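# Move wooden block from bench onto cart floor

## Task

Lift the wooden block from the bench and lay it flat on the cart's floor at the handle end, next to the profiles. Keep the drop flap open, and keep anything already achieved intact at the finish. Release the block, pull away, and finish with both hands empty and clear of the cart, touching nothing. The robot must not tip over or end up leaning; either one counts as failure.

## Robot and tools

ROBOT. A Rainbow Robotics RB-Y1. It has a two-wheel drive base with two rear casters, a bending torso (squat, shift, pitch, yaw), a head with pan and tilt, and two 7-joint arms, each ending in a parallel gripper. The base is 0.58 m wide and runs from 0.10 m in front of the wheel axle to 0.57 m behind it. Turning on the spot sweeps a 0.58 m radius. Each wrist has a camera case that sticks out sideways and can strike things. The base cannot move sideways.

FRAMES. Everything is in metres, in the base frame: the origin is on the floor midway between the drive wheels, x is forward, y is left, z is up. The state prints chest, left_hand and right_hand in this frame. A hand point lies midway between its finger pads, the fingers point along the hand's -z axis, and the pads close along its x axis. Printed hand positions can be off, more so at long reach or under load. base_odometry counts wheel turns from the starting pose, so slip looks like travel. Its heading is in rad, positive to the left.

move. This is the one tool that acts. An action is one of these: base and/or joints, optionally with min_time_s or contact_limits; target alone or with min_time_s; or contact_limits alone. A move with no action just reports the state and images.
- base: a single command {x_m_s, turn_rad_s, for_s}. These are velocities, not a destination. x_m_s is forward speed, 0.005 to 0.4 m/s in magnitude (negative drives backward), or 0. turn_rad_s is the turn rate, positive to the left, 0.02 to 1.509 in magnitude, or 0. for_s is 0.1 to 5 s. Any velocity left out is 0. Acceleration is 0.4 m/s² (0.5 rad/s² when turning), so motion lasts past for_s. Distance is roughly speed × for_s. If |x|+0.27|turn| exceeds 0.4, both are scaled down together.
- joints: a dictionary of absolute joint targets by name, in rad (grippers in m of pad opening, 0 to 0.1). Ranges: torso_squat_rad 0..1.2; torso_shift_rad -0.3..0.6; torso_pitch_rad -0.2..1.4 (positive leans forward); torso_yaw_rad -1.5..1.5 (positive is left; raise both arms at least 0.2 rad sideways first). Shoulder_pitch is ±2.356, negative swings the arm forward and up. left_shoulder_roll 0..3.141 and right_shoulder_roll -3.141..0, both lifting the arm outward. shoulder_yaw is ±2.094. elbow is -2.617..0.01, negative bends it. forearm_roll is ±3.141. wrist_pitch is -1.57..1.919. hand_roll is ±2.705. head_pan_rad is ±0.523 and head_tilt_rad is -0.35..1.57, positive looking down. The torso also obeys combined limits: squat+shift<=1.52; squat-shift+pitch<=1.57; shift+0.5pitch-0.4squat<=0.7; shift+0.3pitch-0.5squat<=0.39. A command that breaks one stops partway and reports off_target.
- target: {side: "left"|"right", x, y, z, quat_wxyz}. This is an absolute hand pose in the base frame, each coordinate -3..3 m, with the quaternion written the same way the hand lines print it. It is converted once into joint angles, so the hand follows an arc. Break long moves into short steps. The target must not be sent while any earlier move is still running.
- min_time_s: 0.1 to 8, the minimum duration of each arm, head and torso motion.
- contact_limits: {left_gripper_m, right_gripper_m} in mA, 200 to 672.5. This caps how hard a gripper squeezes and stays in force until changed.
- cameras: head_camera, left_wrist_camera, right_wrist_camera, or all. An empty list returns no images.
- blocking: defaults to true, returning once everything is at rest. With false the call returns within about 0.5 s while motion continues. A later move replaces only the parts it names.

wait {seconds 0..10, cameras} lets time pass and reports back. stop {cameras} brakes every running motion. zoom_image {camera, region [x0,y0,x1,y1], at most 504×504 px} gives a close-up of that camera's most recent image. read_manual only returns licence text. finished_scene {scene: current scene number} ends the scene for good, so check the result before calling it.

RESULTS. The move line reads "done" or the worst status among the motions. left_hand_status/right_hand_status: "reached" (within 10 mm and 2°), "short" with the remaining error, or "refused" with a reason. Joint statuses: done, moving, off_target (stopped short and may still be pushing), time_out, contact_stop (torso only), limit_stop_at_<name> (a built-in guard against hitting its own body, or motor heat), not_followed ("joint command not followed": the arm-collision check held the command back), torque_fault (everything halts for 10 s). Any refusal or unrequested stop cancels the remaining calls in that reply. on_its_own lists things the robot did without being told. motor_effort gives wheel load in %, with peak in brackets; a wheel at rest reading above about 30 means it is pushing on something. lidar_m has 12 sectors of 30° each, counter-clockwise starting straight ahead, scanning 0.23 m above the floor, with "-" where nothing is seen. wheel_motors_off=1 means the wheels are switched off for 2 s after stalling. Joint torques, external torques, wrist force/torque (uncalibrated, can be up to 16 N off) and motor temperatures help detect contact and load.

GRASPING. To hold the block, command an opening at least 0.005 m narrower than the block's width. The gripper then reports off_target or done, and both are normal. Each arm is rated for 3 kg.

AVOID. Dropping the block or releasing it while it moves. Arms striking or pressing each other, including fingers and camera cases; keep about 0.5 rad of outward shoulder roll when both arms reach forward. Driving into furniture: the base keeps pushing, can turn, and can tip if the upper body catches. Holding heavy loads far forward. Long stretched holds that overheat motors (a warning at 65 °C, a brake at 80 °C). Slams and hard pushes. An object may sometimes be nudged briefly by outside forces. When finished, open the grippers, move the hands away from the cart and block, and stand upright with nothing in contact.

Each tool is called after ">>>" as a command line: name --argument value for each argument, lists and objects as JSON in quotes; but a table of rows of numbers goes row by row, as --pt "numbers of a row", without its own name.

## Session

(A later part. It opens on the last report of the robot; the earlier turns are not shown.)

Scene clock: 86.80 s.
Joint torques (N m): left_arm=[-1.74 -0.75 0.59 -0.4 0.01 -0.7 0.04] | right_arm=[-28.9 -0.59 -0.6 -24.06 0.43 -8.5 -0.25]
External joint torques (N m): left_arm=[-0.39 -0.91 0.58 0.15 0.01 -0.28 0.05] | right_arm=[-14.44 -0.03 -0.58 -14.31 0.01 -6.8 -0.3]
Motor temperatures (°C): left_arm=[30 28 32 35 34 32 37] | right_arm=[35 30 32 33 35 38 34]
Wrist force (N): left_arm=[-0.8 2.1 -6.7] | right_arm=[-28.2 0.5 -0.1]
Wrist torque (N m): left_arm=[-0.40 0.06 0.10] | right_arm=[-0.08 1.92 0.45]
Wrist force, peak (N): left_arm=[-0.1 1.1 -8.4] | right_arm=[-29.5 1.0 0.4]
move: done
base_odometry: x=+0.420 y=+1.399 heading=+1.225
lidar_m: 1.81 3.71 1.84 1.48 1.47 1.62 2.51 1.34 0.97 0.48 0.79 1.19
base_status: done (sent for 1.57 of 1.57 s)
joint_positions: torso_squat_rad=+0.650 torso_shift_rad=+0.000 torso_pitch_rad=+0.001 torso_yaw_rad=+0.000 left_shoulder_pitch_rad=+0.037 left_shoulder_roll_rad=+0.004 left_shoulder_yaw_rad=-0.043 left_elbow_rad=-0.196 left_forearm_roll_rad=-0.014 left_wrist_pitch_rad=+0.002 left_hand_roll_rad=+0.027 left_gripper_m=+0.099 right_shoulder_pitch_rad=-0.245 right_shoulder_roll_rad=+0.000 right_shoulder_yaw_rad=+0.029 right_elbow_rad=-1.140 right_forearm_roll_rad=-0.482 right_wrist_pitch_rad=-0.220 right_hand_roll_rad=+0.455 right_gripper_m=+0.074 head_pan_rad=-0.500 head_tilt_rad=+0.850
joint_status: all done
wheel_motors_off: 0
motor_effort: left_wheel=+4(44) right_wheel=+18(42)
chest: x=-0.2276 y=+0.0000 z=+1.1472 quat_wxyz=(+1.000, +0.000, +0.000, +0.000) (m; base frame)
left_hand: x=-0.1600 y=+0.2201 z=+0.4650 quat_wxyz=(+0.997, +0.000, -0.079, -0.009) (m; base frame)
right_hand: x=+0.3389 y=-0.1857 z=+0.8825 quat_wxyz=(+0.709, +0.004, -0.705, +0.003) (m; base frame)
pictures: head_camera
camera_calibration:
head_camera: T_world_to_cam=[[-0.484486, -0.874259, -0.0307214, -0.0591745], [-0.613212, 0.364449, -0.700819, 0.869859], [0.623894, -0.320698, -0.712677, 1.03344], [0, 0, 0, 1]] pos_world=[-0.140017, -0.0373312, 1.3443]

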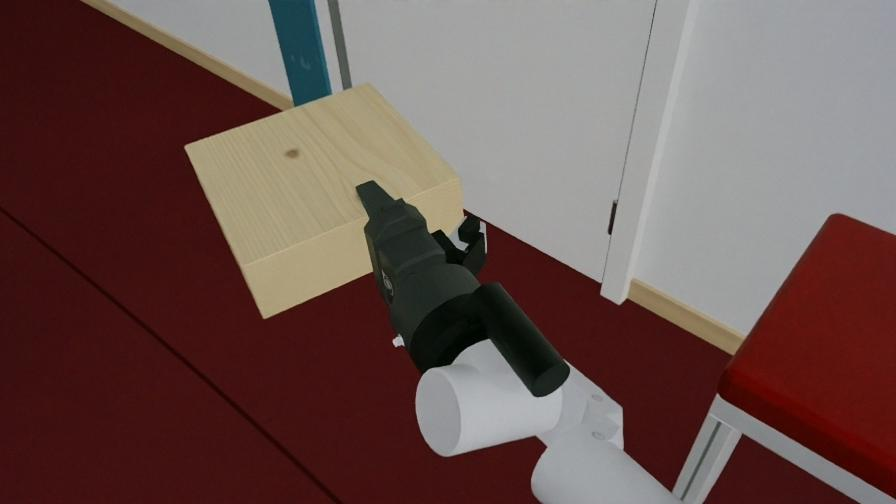

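>>> move --base '{"turn_rad_s": 1.0, "for_s": 0.834}' --cameras '[]'

>>> move --base '{"x_m_s": -0.4, "for_s": 5}' --joints '{"head_pan_rad": -0.52, "head_tilt_rad": 0.85}' --cameras '["head_camera"]'

Scene clock: 90.13 s.
Joint torques (N m): left_arm=[-2.02 -0.7 0.84 -0.53 -0.04 -0.7 -0.1] | right_arm=[-28.49 -1.05 -0.48 -24.05 0.63 -8.58 -0.33]
External joint torques (N m): left_arm=[-0.67 -0.86 0.83 0.01 -0.04 -0.28 -0.09] | right_arm=[-14.04 -0.49 -0.46 -14.3 0.21 -6.86 -0.38]
Motor temperatures (°C): left_arm=[30 28 32 35 34 32 37] | right_arm=[35 30 32 33 35 38 34]
Wrist force (N): left_arm=[0.6 1.3 -7.0] | right_arm=[-29.8 0.1 -0.3]
Wrist torque (N m): left_arm=[-0.33 0.24 0.09] | right_arm=[-0.11 1.80 0.45]
Wrist force, peak (N): left_arm=[0.0 1.6 -8.4] | right_arm=[-30.1 0.4 0.5]
move: done
base_odometry: x=+0.419 y=+1.399 heading=+1.571
lidar_m: 3.97 2.15 1.54 1.46 1.52 2.05 1.35 0.96 1.14 0.49 1.06 1.49
base_status: done (sent for 0.83 of 0.83 s)
joint_positions: torso_squat_rad=+0.650 torso_shift_rad=+0.000 torso_pitch_rad=+0.001 torso_yaw_rad=+0.000 left_shoulder_pitch_rad=+0.037 left_shoulder_roll_rad=+0.004 left_shoulder_yaw_rad=-0.043 left_elbow_rad=-0.196 left_forearm_roll_rad=-0.014 left_wrist_pitch_rad=+0.002 left_hand_roll_rad=+0.027 left_gripper_m=+0.099 right_shoulder_pitch_rad=-0.245 right_shoulder_roll_rad=+0.000 right_shoulder_yaw_rad=+0.029 right_elbow_rad=-1.140 right_forearm_roll_rad=-0.482 right_wrist_pitch_rad=-0.220 right_hand_roll_rad=+0.455 right_gripper_m=+0.074 head_pan_rad=-0.500 head_tilt_rad=+0.850
joint_status: not commanded
wheel_motors_off: 0
motor_effort: left_wheel=+3(15) right_wheel=+20(38)
chest: x=-0.2276 y=+0.0000 z=+1.1472 quat_wxyz=(+1.000, +0.000, +0.000, +0.000) (m; base frame)
left_hand: x=-0.1600 y=+0.2201 z=+0.4650 quat_wxyz=(+0.997, +0.000, -0.079, -0.009) (m; base frame)
right_hand: x=+0.3389 y=-0.1857 z=+0.8825 quat_wxyz=(+0.709, +0.004, -0.705, +0.003) (m; base frame)
pictures: none
No camera images: "cameras" was empty.

Scene clock: 96.57 s.
Joint torques (N m): left_arm=[-2.08 -0.97 0.83 -0.35 -0.12 -0.62 -0.02] | right_arm=[-28.82 -0.78 -0.39 -24.2 0.47 -8.49 -0.26]
External joint torques (N m): left_arm=[-0.73 -1.12 0.82 0.2 -0.12 -0.2 -0.02] | right_arm=[-14.37 -0.22 -0.37 -14.45 0.05 -6.77 -0.31]
Motor temperatures (°C): left_arm=[30 28 32 35 34 32 37] | right_arm=[35 30 32 34 35 39 34]
Wrist force (N): left_arm=[-0.2 1.3 -7.7] | right_arm=[-28.9 1.0 0.0]
Wrist torque (N m): left_arm=[-0.28 0.11 0.10] | right_arm=[-0.11 1.82 0.46]
Wrist force, peak (N): left_arm=[-0.2 1.5 -8.6] | right_arm=[-29.8 2.1 0.3]
move: done
base_odometry: x=+0.423 y=-0.601 heading=+1.573
lidar_m: 1.96 2.09 1.50 1.42 1.48 2.00 4.74 0.50 0.36 0.35 0.34 0.48
base_status: done (sent for 5 of 5 s)
joint_positions: torso_squat_rad=+0.650 torso_shift_rad=+0.000 torso_pitch_rad=+0.001 torso_yaw_rad=+0.000 left_shoulder_pitch_rad=+0.037 left_shoulder_roll_rad=+0.004 left_shoulder_yaw_rad=-0.043 left_elbow_rad=-0.196 left_forearm_roll_rad=-0.014 left_wrist_pitch_rad=+0.002 left_hand_roll_rad=+0.027 left_gripper_m=+0.099 right_shoulder_pitch_rad=-0.245 right_shoulder_roll_rad=+0.000 right_shoulder_yaw_rad=+0.029 right_elbow_rad=-1.140 right_forearm_roll_rad=-0.482 right_wrist_pitch_rad=-0.220 right_hand_roll_rad=+0.455 right_gripper_m=+0.074 head_pan_rad=-0.520 head_tilt_rad=+0.850
joint_status: all done
wheel_motors_off: 0
motor_effort: left_wheel=+20(39) right_wheel=-23(42)
chest: x=-0.2276 y=+0.0000 z=+1.1472 quat_wxyz=(+1.000, +0.000, +0.000, +0.000) (m; base frame)
left_hand: x=-0.1600 y=+0.2201 z=+0.4650 quat_wxyz=(+0.997, +0.000, -0.079, -0.009) (m; base frame)
right_hand: x=+0.3389 y=-0.1857 z=+0.8825 quat_wxyz=(+0.709, +0.004, -0.705, +0.003) (m; base frame)
pictures: head_camera
camera_calibration:
head_camera: T_world_to_cam=[[-0.501848, -0.864411, -0.030695, -0.0626711], [-0.605802, 0.376595, -0.700842, 0.871425], [0.617375, -0.333121, -0.712656, 1.03205], [0, 0, 0, 1]] pos_world=[-0.140701, -0.0385511, 1.3443]

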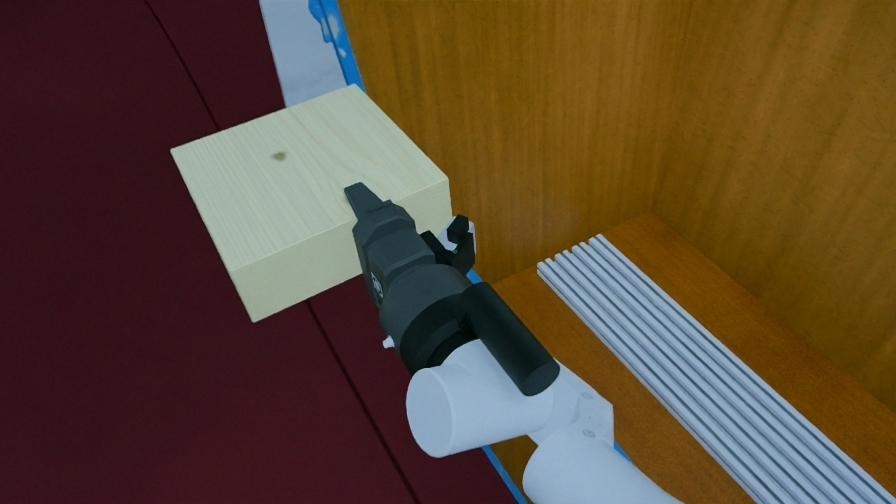

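>>> zoom_image --camera "head_camera" --region '[440, 200, 700, 504]'

Scaled by 1.658 from the camera's 896x504 image, which has a finer 1280x720 frame.

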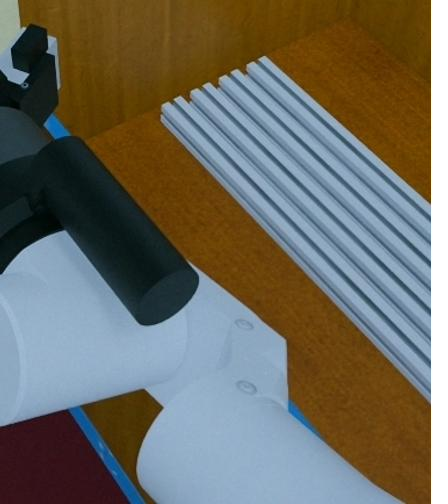

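>>> move --target '{"side": "right", "x": 0.2, "y": -0.36, "z": 0.95, "quat_wxyz": [0.7933, 0, -0.6088, 0]}' --min_time_s 2 --cameras '[]'

>>> move --target '{"side": "right", "x": 0.05, "y": -0.53, "z": 0.92, "quat_wxyz": [0.843, 0, -0.537, 0]}' --min_time_s 2 --cameras '["head_camera", "right_wrist_camera"]'

Scene clock: 131.63 s.
Joint torques (N m): left_arm=[-1.7 -0.69 0.65 -0.47 -0.06 -0.6 0] | right_arm=[-17.08 -9.37 -8.48 -22.91 -1.83 -8.67 -0.7]
External joint torques (N m): left_arm=[-0.34 -0.86 0.64 0.08 -0.06 -0.18 0.01] | right_arm=[-11.05 -2.29 -4.45 -13.4 -1.78 -6.88 -0.74]
Motor temperatures (°C): left_arm=[30 28 32 35 34 32 37] | right_arm=[36 30 32 36 35 40 34]
Wrist force (N): left_arm=[0.2 1.0 -7.4] | right_arm=[-27.2 1.8 -6.9]
Wrist torque (N m): left_arm=[-0.28 0.18 0.10] | right_arm=[-0.16 1.86 0.44]
Wrist force, peak (N): left_arm=[-0.1 1.1 -8.4] | right_arm=[-32.0 0.8 -1.7]
move: done
base_odometry: x=+0.423 y=-0.601 heading=+1.573
lidar_m: 1.95 2.09 1.50 1.44 1.49 2.01 4.74 0.50 0.36 0.35 0.34 0.47
base_status: not commanded
joint_positions: torso_squat_rad=+0.650 torso_shift_rad=+0.000 torso_pitch_rad=+0.001 torso_yaw_rad=+0.000 left_shoulder_pitch_rad=+0.037 left_shoulder_roll_rad=+0.004 left_shoulder_yaw_rad=-0.043 left_elbow_rad=-0.196 left_forearm_roll_rad=-0.014 left_wrist_pitch_rad=+0.002 left_hand_roll_rad=+0.027 left_gripper_m=+0.099 right_shoulder_pitch_rad=+0.273 right_shoulder_roll_rad=-0.307 right_shoulder_yaw_rad=-0.238 right_elbow_rad=-2.045 right_forearm_roll_rad=-0.658 right_wrist_pitch_rad=+0.556 right_hand_roll_rad=+0.281 right_gripper_m=+0.074 head_pan_rad=-0.520 head_tilt_rad=+0.850
joint_status: all done
wheel_motors_off: 0
motor_effort: left_wheel=+21(22) right_wheel=-22(23)
chest: x=-0.2276 y=-0.0001 z=+1.1472 quat_wxyz=(+1.000, +0.000, +0.000, +0.000) (m; base frame)
left_hand: x=-0.1600 y=+0.2201 z=+0.4650 quat_wxyz=(+0.997, +0.000, -0.079, -0.009) (m; base frame)
right_hand: x=+0.1991 y=-0.3601 z=+0.9469 quat_wxyz=(+0.795, +0.000, -0.606, -0.001) (m; base frame)
right_hand_status: reached (checked arc, planned for 2.0 s): 3 mm and 0.4 deg off.
pictures: none
No camera images: "cameras" was empty.

Scene clock: 133.97 s.
Joint torques (N m): left_arm=[-1.99 -0.76 0.87 -0.61 -0.08 -0.67 -0.04] | right_arm=[-5.7 -17 -16.46 -14.13 -4.71 -4.42 -0.25]
External joint torques (N m): left_arm=[-0.63 -0.93 0.86 -0.06 -0.09 -0.25 -0.03] | right_arm=[-7.14 -4.4 -7.64 -8.05 -4.09 -3.41 -0.3]
Motor temperatures (°C): left_arm=[30 28 32 35 34 32 37] | right_arm=[36 30 32 36 35 39 34]
Wrist force (N): left_arm=[-0.5 1.3 -7.5] | right_arm=[-25.6 1.3 -10.7]
Wrist torque (N m): left_arm=[-0.29 0.07 0.05] | right_arm=[-0.27 1.62 0.37]
Wrist force, peak (N): left_arm=[0.8 1.3 -8.5] | right_arm=[-28.0 1.5 -9.2]
move: done
base_odometry: x=+0.423 y=-0.601 heading=+1.573
lidar_m: 1.95 2.07 1.49 1.43 1.48 2.00 4.75 0.51 0.36 0.35 0.33 0.47
base_status: not commanded
joint_positions: torso_squat_rad=+0.650 torso_shift_rad=+0.000 torso_pitch_rad=+0.001 torso_yaw_rad=+0.000 left_shoulder_pitch_rad=+0.037 left_shoulder_roll_rad=+0.004 left_shoulder_yaw_rad=-0.043 left_elbow_rad=-0.196 left_forearm_roll_rad=-0.014 left_wrist_pitch_rad=+0.002 left_hand_roll_rad=+0.027 left_gripper_m=+0.099 right_shoulder_pitch_rad=+0.688 right_shoulder_roll_rad=-0.658 right_shoulder_yaw_rad=-0.549 right_elbow_rad=-1.798 right_forearm_roll_rad=-1.771 right_wrist_pitch_rad=+0.591 right_hand_roll_rad=+1.007 right_gripper_m=+0.074 head_pan_rad=-0.520 head_tilt_rad=+0.850
joint_status: all done
wheel_motors_off: 0
motor_effort: left_wheel=+21(22) right_wheel=-21(23)
chest: x=-0.2277 y=-0.0001 z=+1.1472 quat_wxyz=(+1.000, +0.000, +0.000, +0.000) (m; base frame)
left_hand: x=-0.1599 y=+0.2201 z=+0.4650 quat_wxyz=(+0.997, +0.000, -0.079, -0.009) (m; base frame)
right_hand: x=+0.0488 y=-0.5297 z=+0.9182 quat_wxyz=(+0.845, +0.000, -0.535, -0.002) (m; base frame)
right_hand_status: reached (checked arc, planned for 2.0 s): 2 mm and 0.4 deg off.
pictures: head_camera, right_wrist_camera
camera_calibration:
head_camera: T_world_to_cam=[[-0.50188, -0.86438, -0.0310438, -0.0624784], [-0.605676, 0.37684, -0.70082, 0.871376], [0.617473, -0.332925, -0.712663, 1.03214], [0, 0, 0, 1]] pos_world=[-0.140901, -0.0387509, 1.3443]
right_wrist_camera: T_world_to_cam=[[-0.403354, -0.0264558, -0.914662, 0.84429], [-0.471803, 0.86248, 0.183113, 0.338793], [0.784033, 0.505399, -0.360366, 0.63252], [0, 0, 0, 1]] pos_world=[0.0044748, -0.589541, 0.938141]

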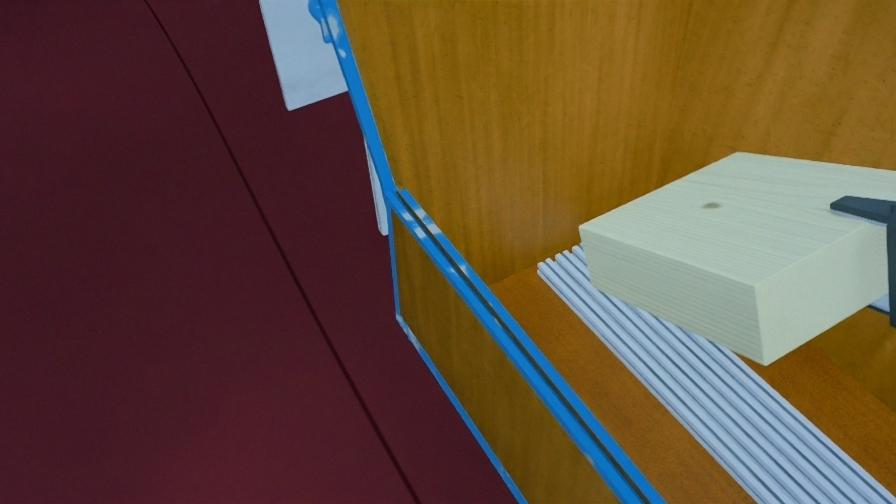

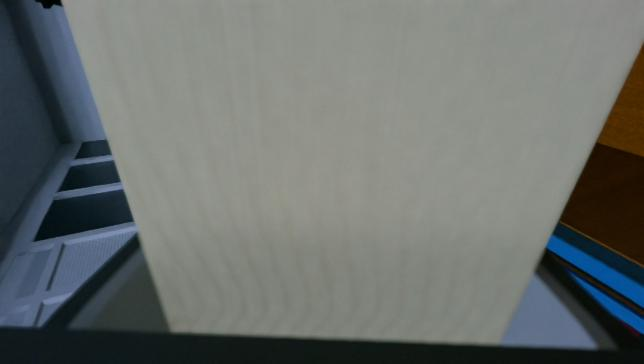

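>>> zoom_image --camera "head_camera" --region '[380, 170, 660, 410]'

Scaled by 1.800 from the camera's 896x504 image, which has a finer 1280x720 frame.

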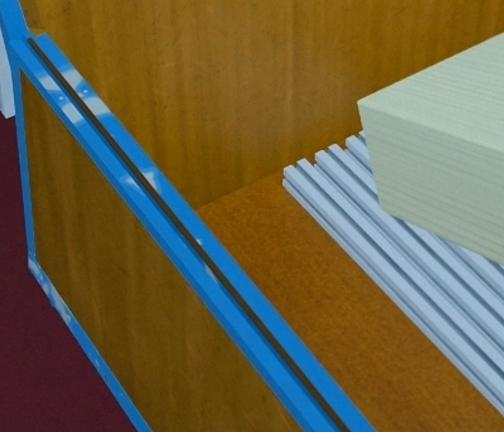

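>>> move --target '{"side": "right", "x": -0.03, "y": -0.535, "z": 0.98, "quat_wxyz": [0.771, 0, -0.637, 0]}' --min_time_s 1.5 --cameras '[]'

>>> move --target '{"side": "right", "x": -0.116, "y": -0.535, "z": 1.033, "quat_wxyz": [0.649, 0, -0.761, 0]}' --min_time_s 2 --cameras '[]'

>>> move --base '{"x_m_s": 0.2, "for_s": 1.85}' --cameras '["head_camera"]'

Scene clock: 144.60 s.
Joint torques (N m): left_arm=[-1.8 -0.71 0.41 -0.47 -0.15 -0.75 -0.06] | right_arm=[0.87 -12.39 -15.64 -14.14 -7.42 -1.32 -0.39]
External joint torques (N m): left_arm=[-0.43 -0.88 0.4 0.08 -0.15 -0.33 -0.05] | right_arm=[-4.6 -1.36 -7.4 -7.88 -6.12 -1.04 -0.44]
Motor temperatures (°C): left_arm=[30 28 32 35 34 32 37] | right_arm=[35 30 32 35 36 39 34]
Wrist force (N): left_arm=[0.1 1.2 -8.0] | right_arm=[-28.7 1.3 -4.6]
Wrist torque (N m): left_arm=[-0.25 0.18 0.09] | right_arm=[-0.29 1.73 0.44]
Wrist force, peak (N): left_arm=[0.2 2.0 -8.3] | right_arm=[-27.6 1.0 -10.5]
move: done
base_odometry: x=+0.423 y=-0.601 heading=+1.573
lidar_m: 1.94 2.08 1.49 1.42 1.47 2.02 4.74 0.50 0.34 0.35 0.34 0.48
base_status: not commanded
joint_positions: torso_squat_rad=+0.650 torso_shift_rad=+0.000 torso_pitch_rad=+0.001 torso_yaw_rad=+0.000 left_shoulder_pitch_rad=+0.037 left_shoulder_roll_rad=+0.004 left_shoulder_yaw_rad=-0.043 left_elbow_rad=-0.196 left_forearm_roll_rad=-0.014 left_wrist_pitch_rad=+0.002 left_hand_roll_rad=+0.027 left_gripper_m=+0.099 right_shoulder_pitch_rad=+0.805 right_shoulder_roll_rad=-0.418 right_shoulder_yaw_rad=-0.819 right_elbow_rad=-1.817 right_forearm_roll_rad=-2.195 right_wrist_pitch_rad=+0.848 right_hand_roll_rad=+1.428 right_gripper_m=+0.074 head_pan_rad=-0.520 head_tilt_rad=+0.850
joint_status: all done
wheel_motors_off: 0
motor_effort: left_wheel=+21(22) right_wheel=-22(24)
chest: x=-0.2277 y=-0.0001 z=+1.1472 quat_wxyz=(+1.000, +0.000, +0.000, +0.000) (m; base frame)
left_hand: x=-0.1599 y=+0.2201 z=+0.4651 quat_wxyz=(+0.997, +0.000, -0.079, -0.009) (m; base frame)
right_hand: x=-0.0307 y=-0.5350 z=+0.9784 quat_wxyz=(+0.772, +0.000, -0.636, -0.001) (m; base frame)
right_hand_status: reached (checked arc, planned for 1.5 s): 2 mm and 0.2 deg off.
pictures: none
No camera images: "cameras" was empty.

Scene clock: 146.93 s.
Joint torques (N m): left_arm=[-1.66 -0.72 0.53 -0.5 -0.12 -0.7 -0.03] | right_arm=[2.53 -12.42 -13.94 -11.94 -9.33 1.26 -0.32]
External joint torques (N m): left_arm=[-0.29 -0.89 0.52 0.05 -0.13 -0.28 -0.03] | right_arm=[-5.64 -1.73 -6.42 -5.65 -7.57 1.01 -0.37]
Motor temperatures (°C): left_arm=[30 28 32 35 34 32 37] | right_arm=[35 30 32 35 36 39 34]
Wrist force (N): left_arm=[-0.4 0.8 -7.4] | right_arm=[-28.9 0.7 4.4]
Wrist torque (N m): left_arm=[-0.23 0.11 0.14] | right_arm=[-0.04 1.85 0.48]
Wrist force, peak (N): left_arm=[0.2 2.3 -8.6] | right_arm=[-29.1 0.8 -3.6]
move: done
base_odometry: x=+0.423 y=-0.601 heading=+1.573
lidar_m: 1.95 2.06 1.51 1.43 1.49 2.00 4.74 0.51 0.35 0.35 0.34 0.48
base_status: not commanded
joint_positions: torso_squat_rad=+0.650 torso_shift_rad=+0.000 torso_pitch_rad=+0.000 torso_yaw_rad=+0.000 left_shoulder_pitch_rad=+0.037 left_shoulder_roll_rad=+0.004 left_shoulder_yaw_rad=-0.043 left_elbow_rad=-0.196 left_forearm_roll_rad=-0.014 left_wrist_pitch_rad=+0.002 left_hand_roll_rad=+0.027 left_gripper_m=+0.099 right_shoulder_pitch_rad=+0.799 right_shoulder_roll_rad=-0.249 right_shoulder_yaw_rad=-1.021 right_elbow_rad=-1.651 right_forearm_roll_rad=-2.562 right_wrist_pitch_rad=+1.214 right_hand_roll_rad=+1.695 right_gripper_m=+0.074 head_pan_rad=-0.520 head_tilt_rad=+0.850
joint_status: all done
wheel_motors_off: 0
motor_effort: left_wheel=+21(22) right_wheel=-22(25)
chest: x=-0.2278 y=-0.0001 z=+1.1472 quat_wxyz=(+1.000, +0.000, +0.000, +0.000) (m; base frame)
left_hand: x=-0.1599 y=+0.2201 z=+0.4651 quat_wxyz=(+0.997, +0.000, -0.079, -0.009) (m; base frame)
right_hand: x=-0.1166 y=-0.5350 z=+1.0319 quat_wxyz=(+0.651, -0.001, -0.759, -0.002) (m; base frame)
right_hand_status: reached (checked arc, planned for 2.0 s): 1 mm and 0.3 deg off.
pictures: none
No camera images: "cameras" was empty.

Scene clock: 149.73 s.
Joint torques (N m): left_arm=[-1.3 -0.66 0.57 -0.49 -0.05 -0.62 -0.02] | right_arm=[3.85 -12.91 -13.52 -12.68 -9.17 1.14 -0.32]
External joint torques (N m): left_arm=[0.07 -0.83 0.56 0.06 -0.05 -0.2 -0.01] | right_arm=[-4.33 -2.21 -6 -6.39 -7.41 0.91 -0.37]
Motor temperatures (°C): left_arm=[30 28 32 35 34 32 37] | right_arm=[35 30 32 35 37 38 34]
Wrist force (N): left_arm=[-0.3 1.3 -7.7] | right_arm=[-28.4 0.8 5.0]
Wrist torque (N m): left_arm=[-0.34 0.13 0.12] | right_arm=[-0.03 1.80 0.45]
Wrist force, peak (N): left_arm=[-0.1 1.2 -8.3] | right_arm=[-29.9 -0.6 3.9]
move: done
base_odometry: x=+0.422 y=-0.228 heading=+1.575
lidar_m: 4.13 2.10 1.52 1.44 1.49 2.03 5.30 0.50 0.36 0.34 0.34 0.50
base_status: done (sent for 1.87 of 1.87 s)
joint_positions: torso_squat_rad=+0.650 torso_shift_rad=+0.000 torso_pitch_rad=+0.000 torso_yaw_rad=+0.000 left_shoulder_pitch_rad=+0.037 left_shoulder_roll_rad=+0.004 left_shoulder_yaw_rad=-0.043 left_elbow_rad=-0.196 left_forearm_roll_rad=-0.014 left_wrist_pitch_rad=+0.002 left_hand_roll_rad=+0.027 left_gripper_m=+0.099 right_shoulder_pitch_rad=+0.799 right_shoulder_roll_rad=-0.249 right_shoulder_yaw_rad=-1.021 right_elbow_rad=-1.651 right_forearm_roll_rad=-2.562 right_wrist_pitch_rad=+1.214 right_hand_roll_rad=+1.695 right_gripper_m=+0.074 head_pan_rad=-0.520 head_tilt_rad=+0.850
joint_status: not commanded
wheel_motors_off: 0
motor_effort: left_wheel=+20(41) right_wheel=-19(47)
chest: x=-0.2279 y=-0.0002 z=+1.1472 quat_wxyz=(+1.000, +0.000, +0.000, +0.000) (m; base frame)
left_hand: x=-0.1598 y=+0.2201 z=+0.4651 quat_wxyz=(+0.997, +0.000, -0.079, -0.009) (m; base frame)
right_hand: x=-0.1166 y=-0.5351 z=+1.0319 quat_wxyz=(+0.650, -0.001, -0.760, -0.002) (m; base frame)
pictures: head_camera
camera_calibration:
head_camera: T_world_to_cam=[[-0.50179, -0.864424, -0.0312849, -0.0623305], [-0.605452, 0.37683, -0.701018, 0.87159], [0.617766, -0.332822, -0.712457, 1.03199], [0, 0, 0, 1]] pos_world=[-0.141101, -0.0388512, 1.3443]

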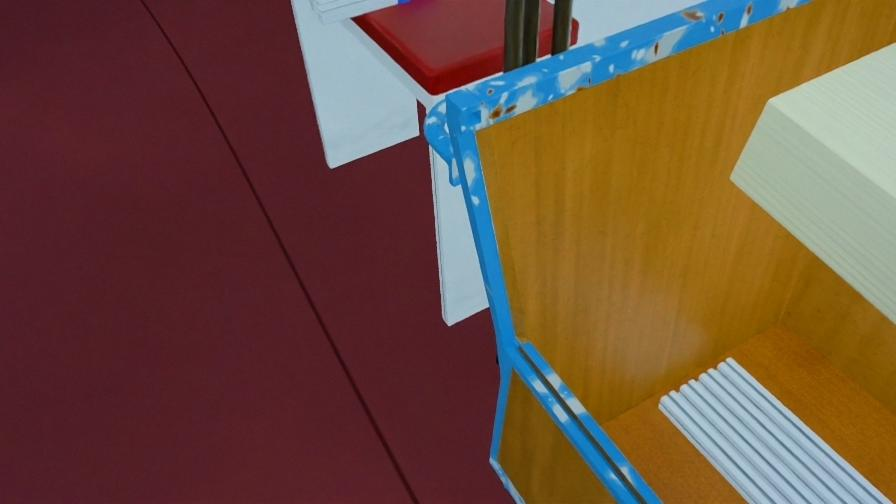

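>>> move --joints '{"torso_squat_rad": 1.2, "torso_shift_rad": 0.3, "torso_pitch_rad": 0.6, "head_tilt_rad": 0.5}' --min_time_s 3

Scene clock: 157.00 s.
Joint torques (N m): left_arm=[10.59 -0.39 0.57 4.78 -0.07 0.35 0] | right_arm=[14.73 -8.49 -16.11 -6.22 -8.59 1.2 -0.35]
External joint torques (N m): left_arm=[-0.97 -0.71 0.53 0.23 -0.07 -0.18 -0.01] | right_arm=[-0.5 -1.31 -6.46 -3.53 -6.98 1.01 -0.4]
Motor temperatures (°C): left_arm=[30 28 32 35 34 32 37] | right_arm=[35 30 32 34 37 38 34]
Wrist force (N): left_arm=[3.2 1.4 -7.7] | right_arm=[-26.5 0.8 -8.5]
Wrist torque (N m): left_arm=[-0.28 0.30 0.09] | right_arm=[-0.24 1.88 0.42]
Wrist force, peak (N): left_arm=[2.6 1.9 -9.3] | right_arm=[-36.1 1.9 -15.0]
move: limit_stop_at_own_body_left_arm
base_odometry: x=+0.422 y=-0.228 heading=+1.574
lidar_m: 4.14 2.10 1.51 1.44 1.50 2.01 5.75 0.50 0.35 0.33 0.34 0.50
base_status: not commanded
joint_positions: torso_squat_rad=+1.094 torso_shift_rad=+0.242 torso_pitch_rad=+0.485 torso_yaw_rad=+0.000 left_shoulder_pitch_rad=+0.037 left_shoulder_roll_rad=+0.004 left_shoulder_yaw_rad=-0.043 left_elbow_rad=-0.196 left_forearm_roll_rad=-0.014 left_wrist_pitch_rad=+0.002 left_hand_roll_rad=+0.027 left_gripper_m=+0.099 right_shoulder_pitch_rad=+0.798 right_shoulder_roll_rad=-0.249 right_shoulder_yaw_rad=-1.021 right_elbow_rad=-1.651 right_forearm_roll_rad=-2.562 right_wrist_pitch_rad=+1.214 right_hand_roll_rad=+1.695 right_gripper_m=+0.074 head_pan_rad=-0.520 head_tilt_rad=+0.500
joint_status: torso_squat_rad limit_stop_at_own_body_left_arm (moved +0.444 of +0.550); torso_shift_rad limit_stop_at_own_body_left_arm (moved +0.242 of +0.300); torso_pitch_rad limit_stop_at_own_body_left_arm (moved +0.485 of +0.600); the others done
wheel_motors_off: 0
on_its_own: torso_squat_rad is held at +1.094, not at your +1.200, since a limit_stop_at_own_body_left_arm; torso_shift_rad is held at +0.242, not at your +0.300, since a limit_stop_at_own_body_left_arm; torso_pitch_rad is held at +0.485, not at your +0.600, since a limit_stop_at_own_body_left_arm
motor_effort: left_wheel=+10(22) right_wheel=-9(33)
chest: x=-0.0066 y=-0.0002 z=+0.8661 quat_wxyz=(+0.971, +0.000, +0.240, +0.000) (m; base frame)
left_hand: x=-0.2643 y=+0.2201 z=+0.2310 quat_wxyz=(+0.987, -0.002, +0.162, -0.008) (m; base frame)
right_hand: x=+0.0388 y=-0.5348 z=+0.7123 quat_wxyz=(+0.813, -0.001, -0.582, -0.001) (m; base frame)
pictures: head_camera, left_wrist_camera, right_wrist_camera
camera_calibration:
head_camera: T_world_to_cam=[[-0.450014, -0.870001, 0.201457, -0.161502], [-0.738722, 0.235908, -0.631377, 0.782233], [0.501773, -0.432949, -0.748852, 0.665256], [0, 0, 0, 1]] pos_world=[0.171367, -0.0370199, 1.0246]
left_wrist_camera: T_world_to_cam=[[0.944324, 0.00960119, -0.328877, 0.322876], [0.159583, -0.887492, 0.43231, 0.166802], [-0.287725, -0.460724, -0.839612, 0.291796], [0, 0, 0, 1]] pos_world=[-0.247561, 0.279373, 0.279072]
right_wrist_camera: T_world_to_cam=[[-0.298108, -0.0281043, -0.954118, 0.674934], [-0.489417, 0.862678, 0.127505, 0.416589], [0.819513, 0.504972, -0.270926, 0.503464], [0, 0, 0, 1]] pos_world=[-0.00750651, -0.594649, 0.727251]

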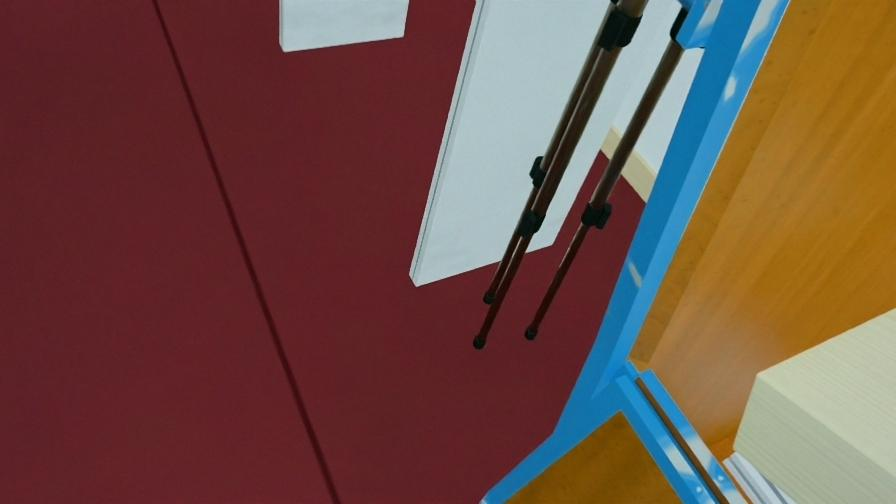

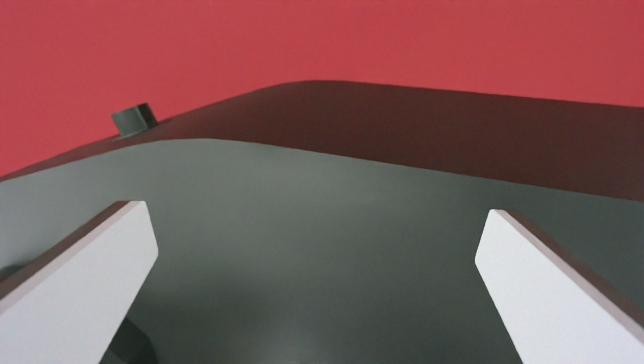

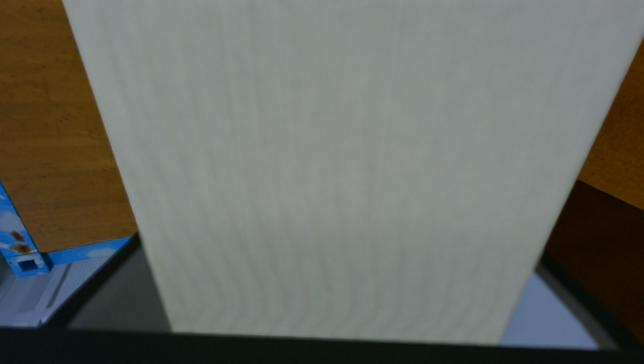

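>>> move --joints '{"torso_squat_rad": 0.35, "torso_shift_rad": 0.0, "torso_pitch_rad": 0.0, "head_tilt_rad": 0.8}' --cameras '[]'

>>> move --base '{"x_m_s": -0.3, "for_s": 1.733}' --joints '{"left_shoulder_roll_rad": 0.25, "left_elbow_rad": -1.7}' --cameras '["head_camera"]'

>>> move --joints '{"right_shoulder_pitch_rad": 0.384, "right_shoulder_roll_rad": -1.675, "right_shoulder_yaw_rad": 0.601, "right_elbow_rad": -1.70, "right_forearm_roll_rad": -1.558, "right_wrist_pitch_rad": -1.1355, "right_hand_roll_rad": -0.03}' --min_time_s 4 --cameras '["head_camera"]'

Scene clock: 191.20 s.
Joint torques (N m): left_arm=[-1.8 -0.8 0.91 -0.46 -0.06 -0.78 0.08] | right_arm=[5.06 -12.22 -13.53 -12.14 -8.98 1.22 -0.32]
External joint torques (N m): left_arm=[-0.42 -0.97 0.9 0.1 -0.06 -0.36 0.09] | right_arm=[-3.11 -1.53 -6.01 -5.85 -7.21 0.96 -0.37]
Motor temperatures (°C): left_arm=[31 28 31 35 34 32 37] | right_arm=[34 30 32 32 39 37 34]
Wrist force (N): left_arm=[-0.1 1.6 -7.4] | right_arm=[-28.4 0.6 4.2]
Wrist torque (N m): left_arm=[-0.31 0.14 0.12] | right_arm=[-0.07 1.92 0.44]
Wrist force, peak (N): left_arm=[3.7 0.5 -8.2] | right_arm=[-28.8 1.3 -9.4]
move: done
base_odometry: x=+0.422 y=-0.228 heading=+1.575
lidar_m: 4.13 2.11 1.52 1.44 1.50 2.03 5.28 0.49 0.36 0.34 0.34 0.49
base_status: not commanded
joint_positions: torso_squat_rad=+0.350 torso_shift_rad=+0.000 torso_pitch_rad=+0.000 torso_yaw_rad=+0.000 left_shoulder_pitch_rad=+0.037 left_shoulder_roll_rad=+0.004 left_shoulder_yaw_rad=-0.043 left_elbow_rad=-0.196 left_forearm_roll_rad=-0.014 left_wrist_pitch_rad=+0.002 left_hand_roll_rad=+0.027 left_gripper_m=+0.099 right_shoulder_pitch_rad=+0.798 right_shoulder_roll_rad=-0.249 right_shoulder_yaw_rad=-1.021 right_elbow_rad=-1.651 right_forearm_roll_rad=-2.562 right_wrist_pitch_rad=+1.214 right_hand_roll_rad=+1.695 right_gripper_m=+0.074 head_pan_rad=-0.520 head_tilt_rad=+0.800
joint_status: all done
wheel_motors_off: 0
motor_effort: left_wheel=+12(14) right_wheel=-10(13)
chest: x=-0.2279 y=-0.0002 z=+1.2475 quat_wxyz=(+1.000, +0.000, +0.000, +0.000) (m; base frame)
left_hand: x=-0.1598 y=+0.2201 z=+0.5654 quat_wxyz=(+0.997, +0.000, -0.079, -0.009) (m; base frame)
right_hand: x=-0.1165 y=-0.5350 z=+1.1323 quat_wxyz=(+0.650, -0.001, -0.760, -0.002) (m; base frame)
pictures: none
No camera images: "cameras" was empty.

Scene clock: 194.23 s.
Joint torques (N m): left_arm=[-10.43 2.84 3.56 -9.63 -0.01 -2.17 -0.04] | right_arm=[4.11 -12.87 -13.12 -12.37 -9.07 1.16 -0.31]
External joint torques (N m): left_arm=[0.56 -1.25 0.49 0.86 -0.05 -0.25 0.01] | right_arm=[-4.05 -2.18 -5.6 -6.08 -7.3 0.86 -0.36]
Motor temperatures (°C): left_arm=[31 28 31 36 34 32 37] | right_arm=[34 30 32 32 39 37 34]
Wrist force (N): left_arm=[-5.8 -0.2 -1.5] | right_arm=[-28.8 0.4 3.6]
Wrist torque (N m): left_arm=[-0.18 -0.20 0.20] | right_arm=[-0.19 1.84 0.47]
Wrist force, peak (N): left_arm=[-0.8 1.3 -8.4] | right_arm=[-29.9 1.4 3.4]
move: done
base_odometry: x=+0.424 y=-0.748 heading=+1.576
lidar_m: 2.10 2.06 1.50 1.43 1.49 2.02 4.68 0.49 0.36 0.34 0.34 0.48
base_status: done (sent for 1.73 of 1.73 s)
joint_positions: torso_squat_rad=+0.350 torso_shift_rad=+0.000 torso_pitch_rad=+0.000 torso_yaw_rad=+0.000 left_shoulder_pitch_rad=+0.037 left_shoulder_roll_rad=+0.250 left_shoulder_yaw_rad=-0.043 left_elbow_rad=-1.700 left_forearm_roll_rad=-0.014 left_wrist_pitch_rad=+0.002 left_hand_roll_rad=+0.027 left_gripper_m=+0.099 right_shoulder_pitch_rad=+0.798 right_shoulder_roll_rad=-0.249 right_shoulder_yaw_rad=-1.021 right_elbow_rad=-1.651 right_forearm_roll_rad=-2.562 right_wrist_pitch_rad=+1.214 right_hand_roll_rad=+1.695 right_gripper_m=+0.074 head_pan_rad=-0.520 head_tilt_rad=+0.800
joint_status: all done
wheel_motors_off: 0
motor_effort: left_wheel=+22(48) right_wheel=-23(40)
chest: x=-0.2279 y=-0.0002 z=+1.2475 quat_wxyz=(+1.000, +0.000, +0.000, +0.000) (m; base frame)
left_hand: x=+0.2799 y=+0.2652 z=+1.0674 quat_wxyz=(+0.672, +0.064, -0.731, -0.100) (m; base frame)
right_hand: x=-0.1166 y=-0.5351 z=+1.1323 quat_wxyz=(+0.650, -0.001, -0.760, -0.002) (m; base frame)
pictures: head_camera
camera_calibration:
head_camera: T_world_to_cam=[[-0.500428, -0.865199, -0.0316499, -0.0584328], [-0.574154, 0.359007, -0.73584, 0.998686], [0.648011, -0.350063, -0.676415, 1.05761], [0, 0, 0, 1]] pos_world=[-0.141183, -0.038861, 1.44841]

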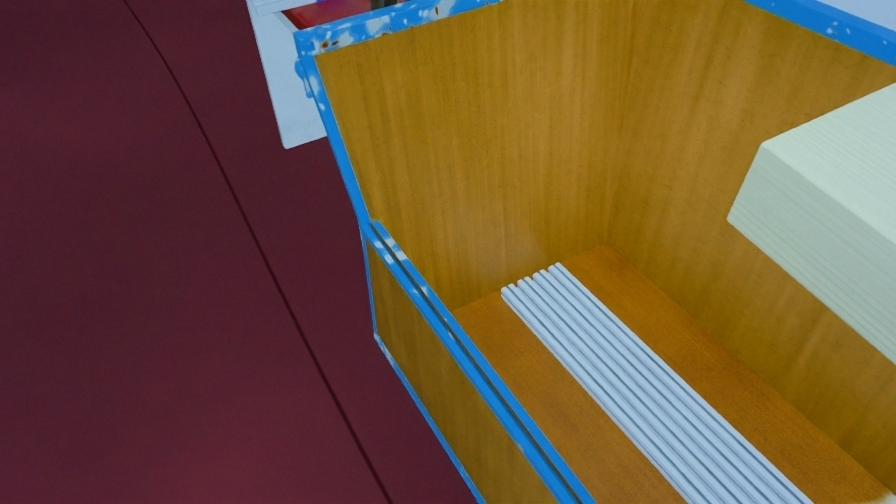

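Scene clock: 198.53 s.
Joint torques (N m): left_arm=[-10.45 2.89 3.74 -9.6 -0.03 -2 -0.05] | right_arm=[-16.11 -23.7 -15.77 1.75 -0.71 -9.17 -0.52]
External joint torques (N m): left_arm=[0.52 -1.2 0.67 0.88 -0.08 -0.09 0] | right_arm=[-10.64 -5.94 -8.09 0.41 -0.81 -7.28 -0.57]
Motor temperatures (°C): left_arm=[31 28 31 36 34 32 37] | right_arm=[34 30 32 32 38 37 34]
Wrist force (N): left_arm=[-5.1 -0.2 -1.1] | right_arm=[-28.3 0.9 5.5]
Wrist torque (N m): left_arm=[-0.21 -0.11 0.17] | right_arm=[-0.14 1.85 0.49]
Wrist force, peak (N): left_arm=[-6.0 -0.1 -1.8] | right_arm=[-30.3 0.6 1.6]
move: done
base_odometry: x=+0.424 y=-0.748 heading=+1.576
lidar_m: 2.09 2.08 1.50 1.43 1.49 2.01 4.68 0.50 0.36 0.34 0.34 0.48
base_status: not commanded
joint_positions: torso_squat_rad=+0.350 torso_shift_rad=+0.000 torso_pitch_rad=+0.000 torso_yaw_rad=+0.000 left_shoulder_pitch_rad=+0.037 left_shoulder_roll_rad=+0.250 left_shoulder_yaw_rad=-0.043 left_elbow_rad=-1.700 left_forearm_roll_rad=-0.014 left_wrist_pitch_rad=+0.002 left_hand_roll_rad=+0.027 left_gripper_m=+0.099 right_shoulder_pitch_rad=+0.387 right_shoulder_roll_rad=-1.673 right_shoulder_yaw_rad=+0.603 right_elbow_rad=-1.700 right_forearm_roll_rad=-1.558 right_wrist_pitch_rad=-1.134 right_hand_roll_rad=-0.030 right_gripper_m=+0.074 head_pan_rad=-0.520 head_tilt_rad=+0.800
joint_status: all done
wheel_motors_off: 0
motor_effort: left_wheel=+22(23) right_wheel=-23(24)
chest: x=-0.2278 y=-0.0002 z=+1.2475 quat_wxyz=(+1.000, +0.000, +0.000, +0.000) (m; base frame)
left_hand: x=+0.2800 y=+0.2652 z=+1.0673 quat_wxyz=(+0.672, +0.064, -0.731, -0.100) (m; base frame)
right_hand: x=+0.1351 y=-0.5355 z=+1.1605 quat_wxyz=(+0.648, +0.002, -0.761, -0.005) (m; base frame)
pictures: head_camera
camera_calibration:
head_camera: T_world_to_cam=[[-0.500495, -0.865168, -0.0314462, -0.0586357], [-0.57435, 0.358998, -0.735692, 0.998559], [0.647786, -0.350149, -0.676586, 1.05769], [0, 0, 0, 1]] pos_world=[-0.140983, -0.0388608, 1.44841]

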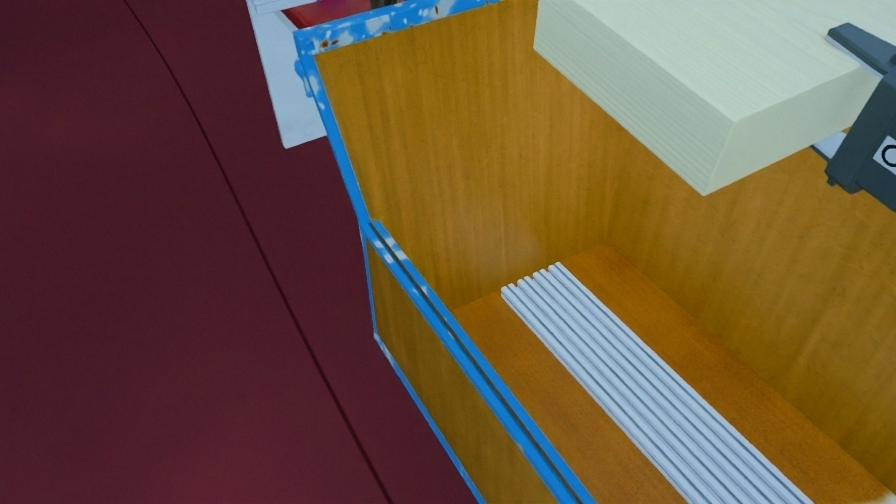

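>>> move --base '{"x_m_s": 0.2, "for_s": 1.45}' --joints '{"torso_squat_rad": 0.85, "torso_shift_rad": 0.15, "torso_pitch_rad": 0.3, "head_tilt_rad": 0.6}' --cameras '["head_camera", "right_wrist_camera"]'

Scene clock: 203.17 s.
Joint torques (N m): left_arm=[-4.41 2.96 3.46 -9.48 0.06 -2.13 -0.1] | right_arm=[-9.98 -20.22 -13.99 2.07 -0.67 -9.38 -0.65]
External joint torques (N m): left_arm=[0.63 -0.96 0.63 0.48 0.02 -0.21 -0.05] | right_arm=[-8.29 -5.15 -8.97 0.49 -0.7 -7.46 -0.7]
Motor temperatures (°C): left_arm=[31 28 31 36 34 32 37] | right_arm=[34 31 32 32 38 38 34]
Wrist force (N): left_arm=[-5.2 0.3 -3.4] | right_arm=[-28.2 1.4 -3.7]
Wrist torque (N m): left_arm=[-0.27 -0.14 0.16] | right_arm=[-0.22 1.94 0.47]
Wrist force, peak (N): left_arm=[-6.0 -0.5 -3.7] | right_arm=[-30.9 1.3 -3.6]
move: done
base_odometry: x=+0.422 y=-0.454 heading=+1.578
lidar_m: 4.17 2.07 1.51 1.43 1.48 2.01 4.65 0.49 0.35 0.34 0.34 0.47
base_status: done (sent for 1.47 of 1.47 s)
joint_positions: torso_squat_rad=+0.850 torso_shift_rad=+0.150 torso_pitch_rad=+0.301 torso_yaw_rad=+0.000 left_shoulder_pitch_rad=+0.037 left_shoulder_roll_rad=+0.250 left_shoulder_yaw_rad=-0.043 left_elbow_rad=-1.700 left_forearm_roll_rad=-0.014 left_wrist_pitch_rad=+0.002 left_hand_roll_rad=+0.027 left_gripper_m=+0.099 right_shoulder_pitch_rad=+0.386 right_shoulder_roll_rad=-1.674 right_shoulder_yaw_rad=+0.603 right_elbow_rad=-1.700 right_forearm_roll_rad=-1.558 right_wrist_pitch_rad=-1.134 right_hand_roll_rad=-0.030 right_gripper_m=+0.074 head_pan_rad=-0.520 head_tilt_rad=+0.600
joint_status: all done
wheel_motors_off: 0
motor_effort: left_wheel=+13(44) right_wheel=-14(40)
chest: x=-0.0671 y=-0.0002 z=+1.0328 quat_wxyz=(+0.989, +0.000, +0.150, +0.000) (m; base frame)
left_hand: x=+0.3645 y=+0.2653 z=+0.7105 quat_wxyz=(+0.774, +0.049, -0.622, -0.109) (m; base frame)
right_hand: x=+0.2540 y=-0.5354 z=+0.8425 quat_wxyz=(+0.755, +0.001, -0.656, -0.005) (m; base frame)
pictures: head_camera, right_wrist_camera
camera_calibration:
head_camera: T_world_to_cam=[[-0.482124, -0.868382, 0.116054, -0.136164], [-0.669421, 0.279684, -0.688224, 0.89836], [0.565183, -0.409499, -0.716156, 0.809408], [0, 0, 0, 1]] pos_world=[0.0782694, -0.0380482, 1.21374]
right_wrist_camera: T_world_to_cam=[[-0.113453, -0.020434, -0.993333, 0.853483], [-0.501499, 0.864256, 0.0394996, 0.583898], [0.857687, 0.502637, -0.1083, 0.214742], [0, 0, 0, 1]] pos_world=[0.205473, -0.595135, 0.847986]

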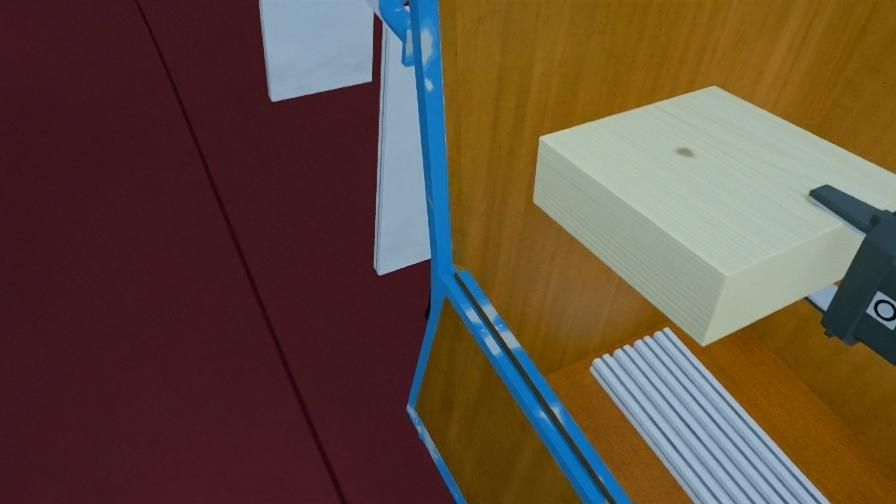

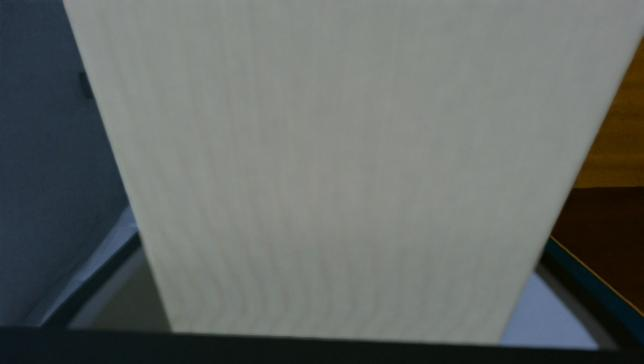

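>>> move --joints '{"torso_squat_rad": 1.2, "torso_shift_rad": 0.3, "torso_pitch_rad": 0.6, "head_tilt_rad": 0.45}' --min_time_s 2 --cameras '["head_camera", "right_wrist_camera"]'

Scene clock: 208.93 s.
Joint torques (N m): left_arm=[1.08 2.47 2.8 -8.1 -0.14 -1.94 -0.05] | right_arm=[-4.27 -15.56 -9.51 2.2 -0.58 -8.4 -0.56]
External joint torques (N m): left_arm=[-0.24 -0.94 0.47 0.45 -0.18 -0.2 -0.01] | right_arm=[-6.5 -4.51 -7.59 0.52 -0.54 -6.65 -0.6]
Motor temperatures (°C): left_arm=[31 28 31 36 34 32 37] | right_arm=[34 31 32 32 37 38 34]
Wrist force (N): left_arm=[-5.0 0.2 -4.6] | right_arm=[-25.5 1.2 -11.2]
Wrist torque (N m): left_arm=[-0.21 -0.17 0.13] | right_arm=[-0.36 1.72 0.41]
Wrist force, peak (N): left_arm=[-5.9 0.2 -4.8] | right_arm=[-28.2 0.9 -10.5]
move: done
base_odometry: x=+0.422 y=-0.454 heading=+1.577
lidar_m: 4.19 2.05 1.51 1.42 1.48 2.03 4.65 0.49 0.37 0.33 0.36 0.48
base_status: not commanded
joint_positions: torso_squat_rad=+1.200 torso_shift_rad=+0.300 torso_pitch_rad=+0.601 torso_yaw_rad=+0.000 left_shoulder_pitch_rad=+0.037 left_shoulder_roll_rad=+0.250 left_shoulder_yaw_rad=-0.043 left_elbow_rad=-1.700 left_forearm_roll_rad=-0.014 left_wrist_pitch_rad=+0.002 left_hand_roll_rad=+0.027 left_gripper_m=+0.099 right_shoulder_pitch_rad=+0.386 right_shoulder_roll_rad=-1.674 right_shoulder_yaw_rad=+0.603 right_elbow_rad=-1.700 right_forearm_roll_rad=-1.558 right_wrist_pitch_rad=-1.134 right_hand_roll_rad=-0.030 right_gripper_m=+0.074 head_pan_rad=-0.520 head_tilt_rad=+0.450
joint_status: all done
wheel_motors_off: 0
motor_effort: left_wheel=+11(14) right_wheel=-11(15)
chest: x=+0.0220 y=-0.0002 z=+0.7782 quat_wxyz=(+0.955, +0.000, +0.296, +0.000) (m; base frame)
left_hand: x=+0.3390 y=+0.2653 z=+0.3426 quat_wxyz=(+0.858, +0.032, -0.500, -0.115) (m; base frame)
right_hand: x=+0.2729 y=-0.5353 z=+0.5016 quat_wxyz=(+0.844, +0.000, -0.536, -0.005) (m; base frame)
pictures: head_camera, right_wrist_camera
camera_calibration:
head_camera: T_world_to_cam=[[-0.422511, -0.870732, 0.251613, -0.170599], [-0.785467, 0.213246, -0.581005, 0.712832], [0.452245, -0.443115, -0.774031, 0.596217], [0, 0, 0, 1]] pos_world=[0.21819, -0.0363619, 0.918575]
right_wrist_camera: T_world_to_cam=[[-0.401051, -0.0204998, -0.915826, 0.556632], [-0.467896, 0.864084, 0.185556, 0.524271], [0.787547, 0.502929, -0.356134, 0.305074], [0, 0, 0, 1]] pos_world=[0.228282, -0.595034, 0.521143]

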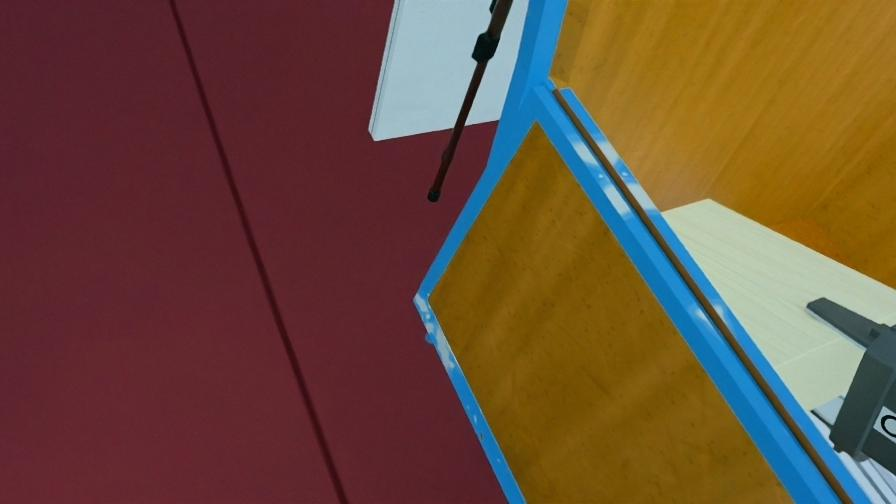

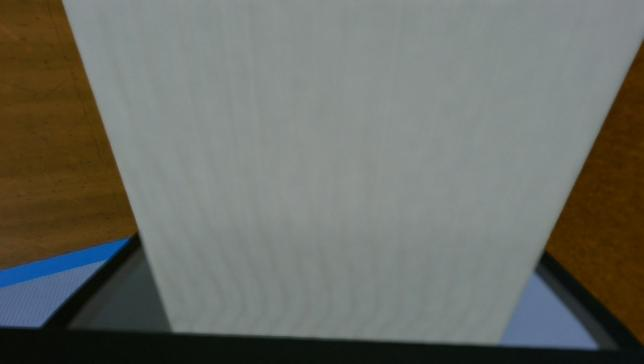

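>>> move --target '{"side": "right", "x": 0.283, "y": -0.528, "z": 0.445, "quat_wxyz": [0.843, 0, -0.537, 0]}' --min_time_s 1.5 --cameras '["head_camera"]'

>>> move --target '{"side": "right", "x": 0.283, "y": -0.528, "z": 0.43, "quat_wxyz": [0.843, 0, -0.537, 0]}' --min_time_s 0.7 --cameras '[]'

Scene clock: 212.03 s.
Joint torques (N m): left_arm=[1.31 2.54 2.88 -8.18 -0.05 -1.92 -0.08] | right_arm=[-3.49 -16.56 -8.56 -0.24 0.67 -8.23 -0.24]
External joint torques (N m): left_arm=[-0.01 -0.87 0.55 0.36 -0.09 -0.18 -0.03] | right_arm=[-6.54 -2.4 -4.87 -1.4 0.67 -6.47 -0.28]
Motor temperatures (°C): left_arm=[31 28 31 36 34 32 37] | right_arm=[34 31 32 31 37 38 34]
Wrist force (N): left_arm=[-5.0 0.6 -4.6] | right_arm=[-25.5 -1.9 -12.5]
Wrist torque (N m): left_arm=[-0.28 -0.18 0.11] | right_arm=[-0.97 1.57 0.42]
Wrist force, peak (N): left_arm=[-4.9 0.0 -5.8] | right_arm=[-26.6 1.0 -10.9]
move: done
base_odometry: x=+0.422 y=-0.454 heading=+1.577
lidar_m: 4.17 2.07 1.50 1.43 1.48 2.03 4.66 0.51 0.37 0.35 0.36 0.49
base_status: not commanded
joint_positions: torso_squat_rad=+1.200 torso_shift_rad=+0.300 torso_pitch_rad=+0.601 torso_yaw_rad=+0.000 left_shoulder_pitch_rad=+0.037 left_shoulder_roll_rad=+0.250 left_shoulder_yaw_rad=-0.043 left_elbow_rad=-1.700 left_forearm_roll_rad=-0.014 left_wrist_pitch_rad=+0.002 left_hand_roll_rad=+0.027 left_gripper_m=+0.099 right_shoulder_pitch_rad=+0.171 right_shoulder_roll_rad=-1.426 right_shoulder_yaw_rad=+0.631 right_elbow_rad=-1.507 right_forearm_roll_rad=-1.403 right_wrist_pitch_rad=-0.953 right_hand_roll_rad=-0.026 right_gripper_m=+0.074 head_pan_rad=-0.520 head_tilt_rad=+0.450
joint_status: all done
wheel_motors_off: 0
motor_effort: left_wheel=+12(13) right_wheel=-13(14)
chest: x=+0.0220 y=-0.0001 z=+0.7782 quat_wxyz=(+0.955, +0.000, +0.296, +0.000) (m; base frame)
left_hand: x=+0.3390 y=+0.2653 z=+0.3426 quat_wxyz=(+0.858, +0.032, -0.500, -0.115) (m; base frame)
right_hand: x=+0.2814 y=-0.5281 z=+0.4440 quat_wxyz=(+0.845, -0.001, -0.535, -0.001) (m; base frame)
right_hand_status: reached (checked arc, planned for 1.5 s): 2 mm and 0.3 deg off.
pictures: head_camera
camera_calibration:
head_camera: T_world_to_cam=[[-0.422494, -0.87075, 0.25158, -0.170573], [-0.785431, 0.213212, -0.581067, 0.71288], [0.452325, -0.443096, -0.773995, 0.596167], [0, 0, 0, 1]] pos_world=[0.21819, -0.0363621, 0.918574]

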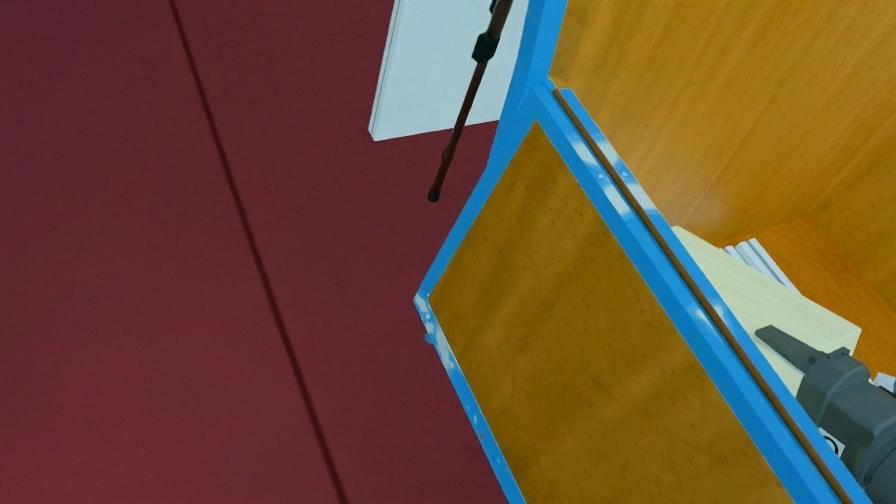

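Scene clock: 213.07 s.
Joint torques (N m): left_arm=[1.19 2.42 2.6 -8.18 -0.07 -1.96 -0.04] | right_arm=[-3.34 -18.12 -9.39 0.49 -0.17 -8.38 -0.84]
External joint torques (N m): left_arm=[-0.12 -0.99 0.27 0.36 -0.11 -0.22 0.01] | right_arm=[-6.53 -3.32 -5.53 -0.66 -0.15 -6.62 -0.89]
Motor temperatures (°C): left_arm=[31 28 31 36 34 32 37] | right_arm=[34 31 32 31 37 39 34]
Wrist force (N): left_arm=[-4.0 0.6 -4.5] | right_arm=[-25.5 -0.1 -11.0]
Wrist torque (N m): left_arm=[-0.24 -0.07 0.11] | right_arm=[-0.54 1.67 0.41]
Wrist force, peak (N): left_arm=[-5.5 -0.3 -5.1] | right_arm=[-26.9 0.5 -11.9]
move: done
base_odometry: x=+0.422 y=-0.454 heading=+1.577
lidar_m: 4.18 2.07 1.49 1.43 1.50 2.03 4.65 0.50 0.36 0.34 0.36 0.48
base_status: not commanded
joint_positions: torso_squat_rad=+1.200 torso_shift_rad=+0.300 torso_pitch_rad=+0.601 torso_yaw_rad=+0.000 left_shoulder_pitch_rad=+0.037 left_shoulder_roll_rad=+0.250 left_shoulder_yaw_rad=-0.043 left_elbow_rad=-1.700 left_forearm_roll_rad=-0.014 left_wrist_pitch_rad=+0.002 left_hand_roll_rad=+0.027 left_gripper_m=+0.099 right_shoulder_pitch_rad=+0.116 right_shoulder_roll_rad=-1.368 right_shoulder_yaw_rad=+0.653 right_elbow_rad=-1.436 right_forearm_roll_rad=-1.356 right_wrist_pitch_rad=-0.935 right_hand_roll_rad=-0.049 right_gripper_m=+0.074 head_pan_rad=-0.520 head_tilt_rad=+0.450
joint_status: all done
wheel_motors_off: 0
motor_effort: left_wheel=+11(12) right_wheel=-10(12)
chest: x=+0.0220 y=-0.0001 z=+0.7782 quat_wxyz=(+0.955, +0.000, +0.296, +0.000) (m; base frame)
left_hand: x=+0.3390 y=+0.2653 z=+0.3426 quat_wxyz=(+0.858, +0.032, -0.500, -0.115) (m; base frame)
right_hand: x=+0.2814 y=-0.5280 z=+0.4289 quat_wxyz=(+0.845, +0.000, -0.535, +0.000) (m; base frame)
right_hand_status: reached (checked arc, planned for 0.7 s): 2 mm and 0.3 deg off.
pictures: none
No camera images: "cameras" was empty.


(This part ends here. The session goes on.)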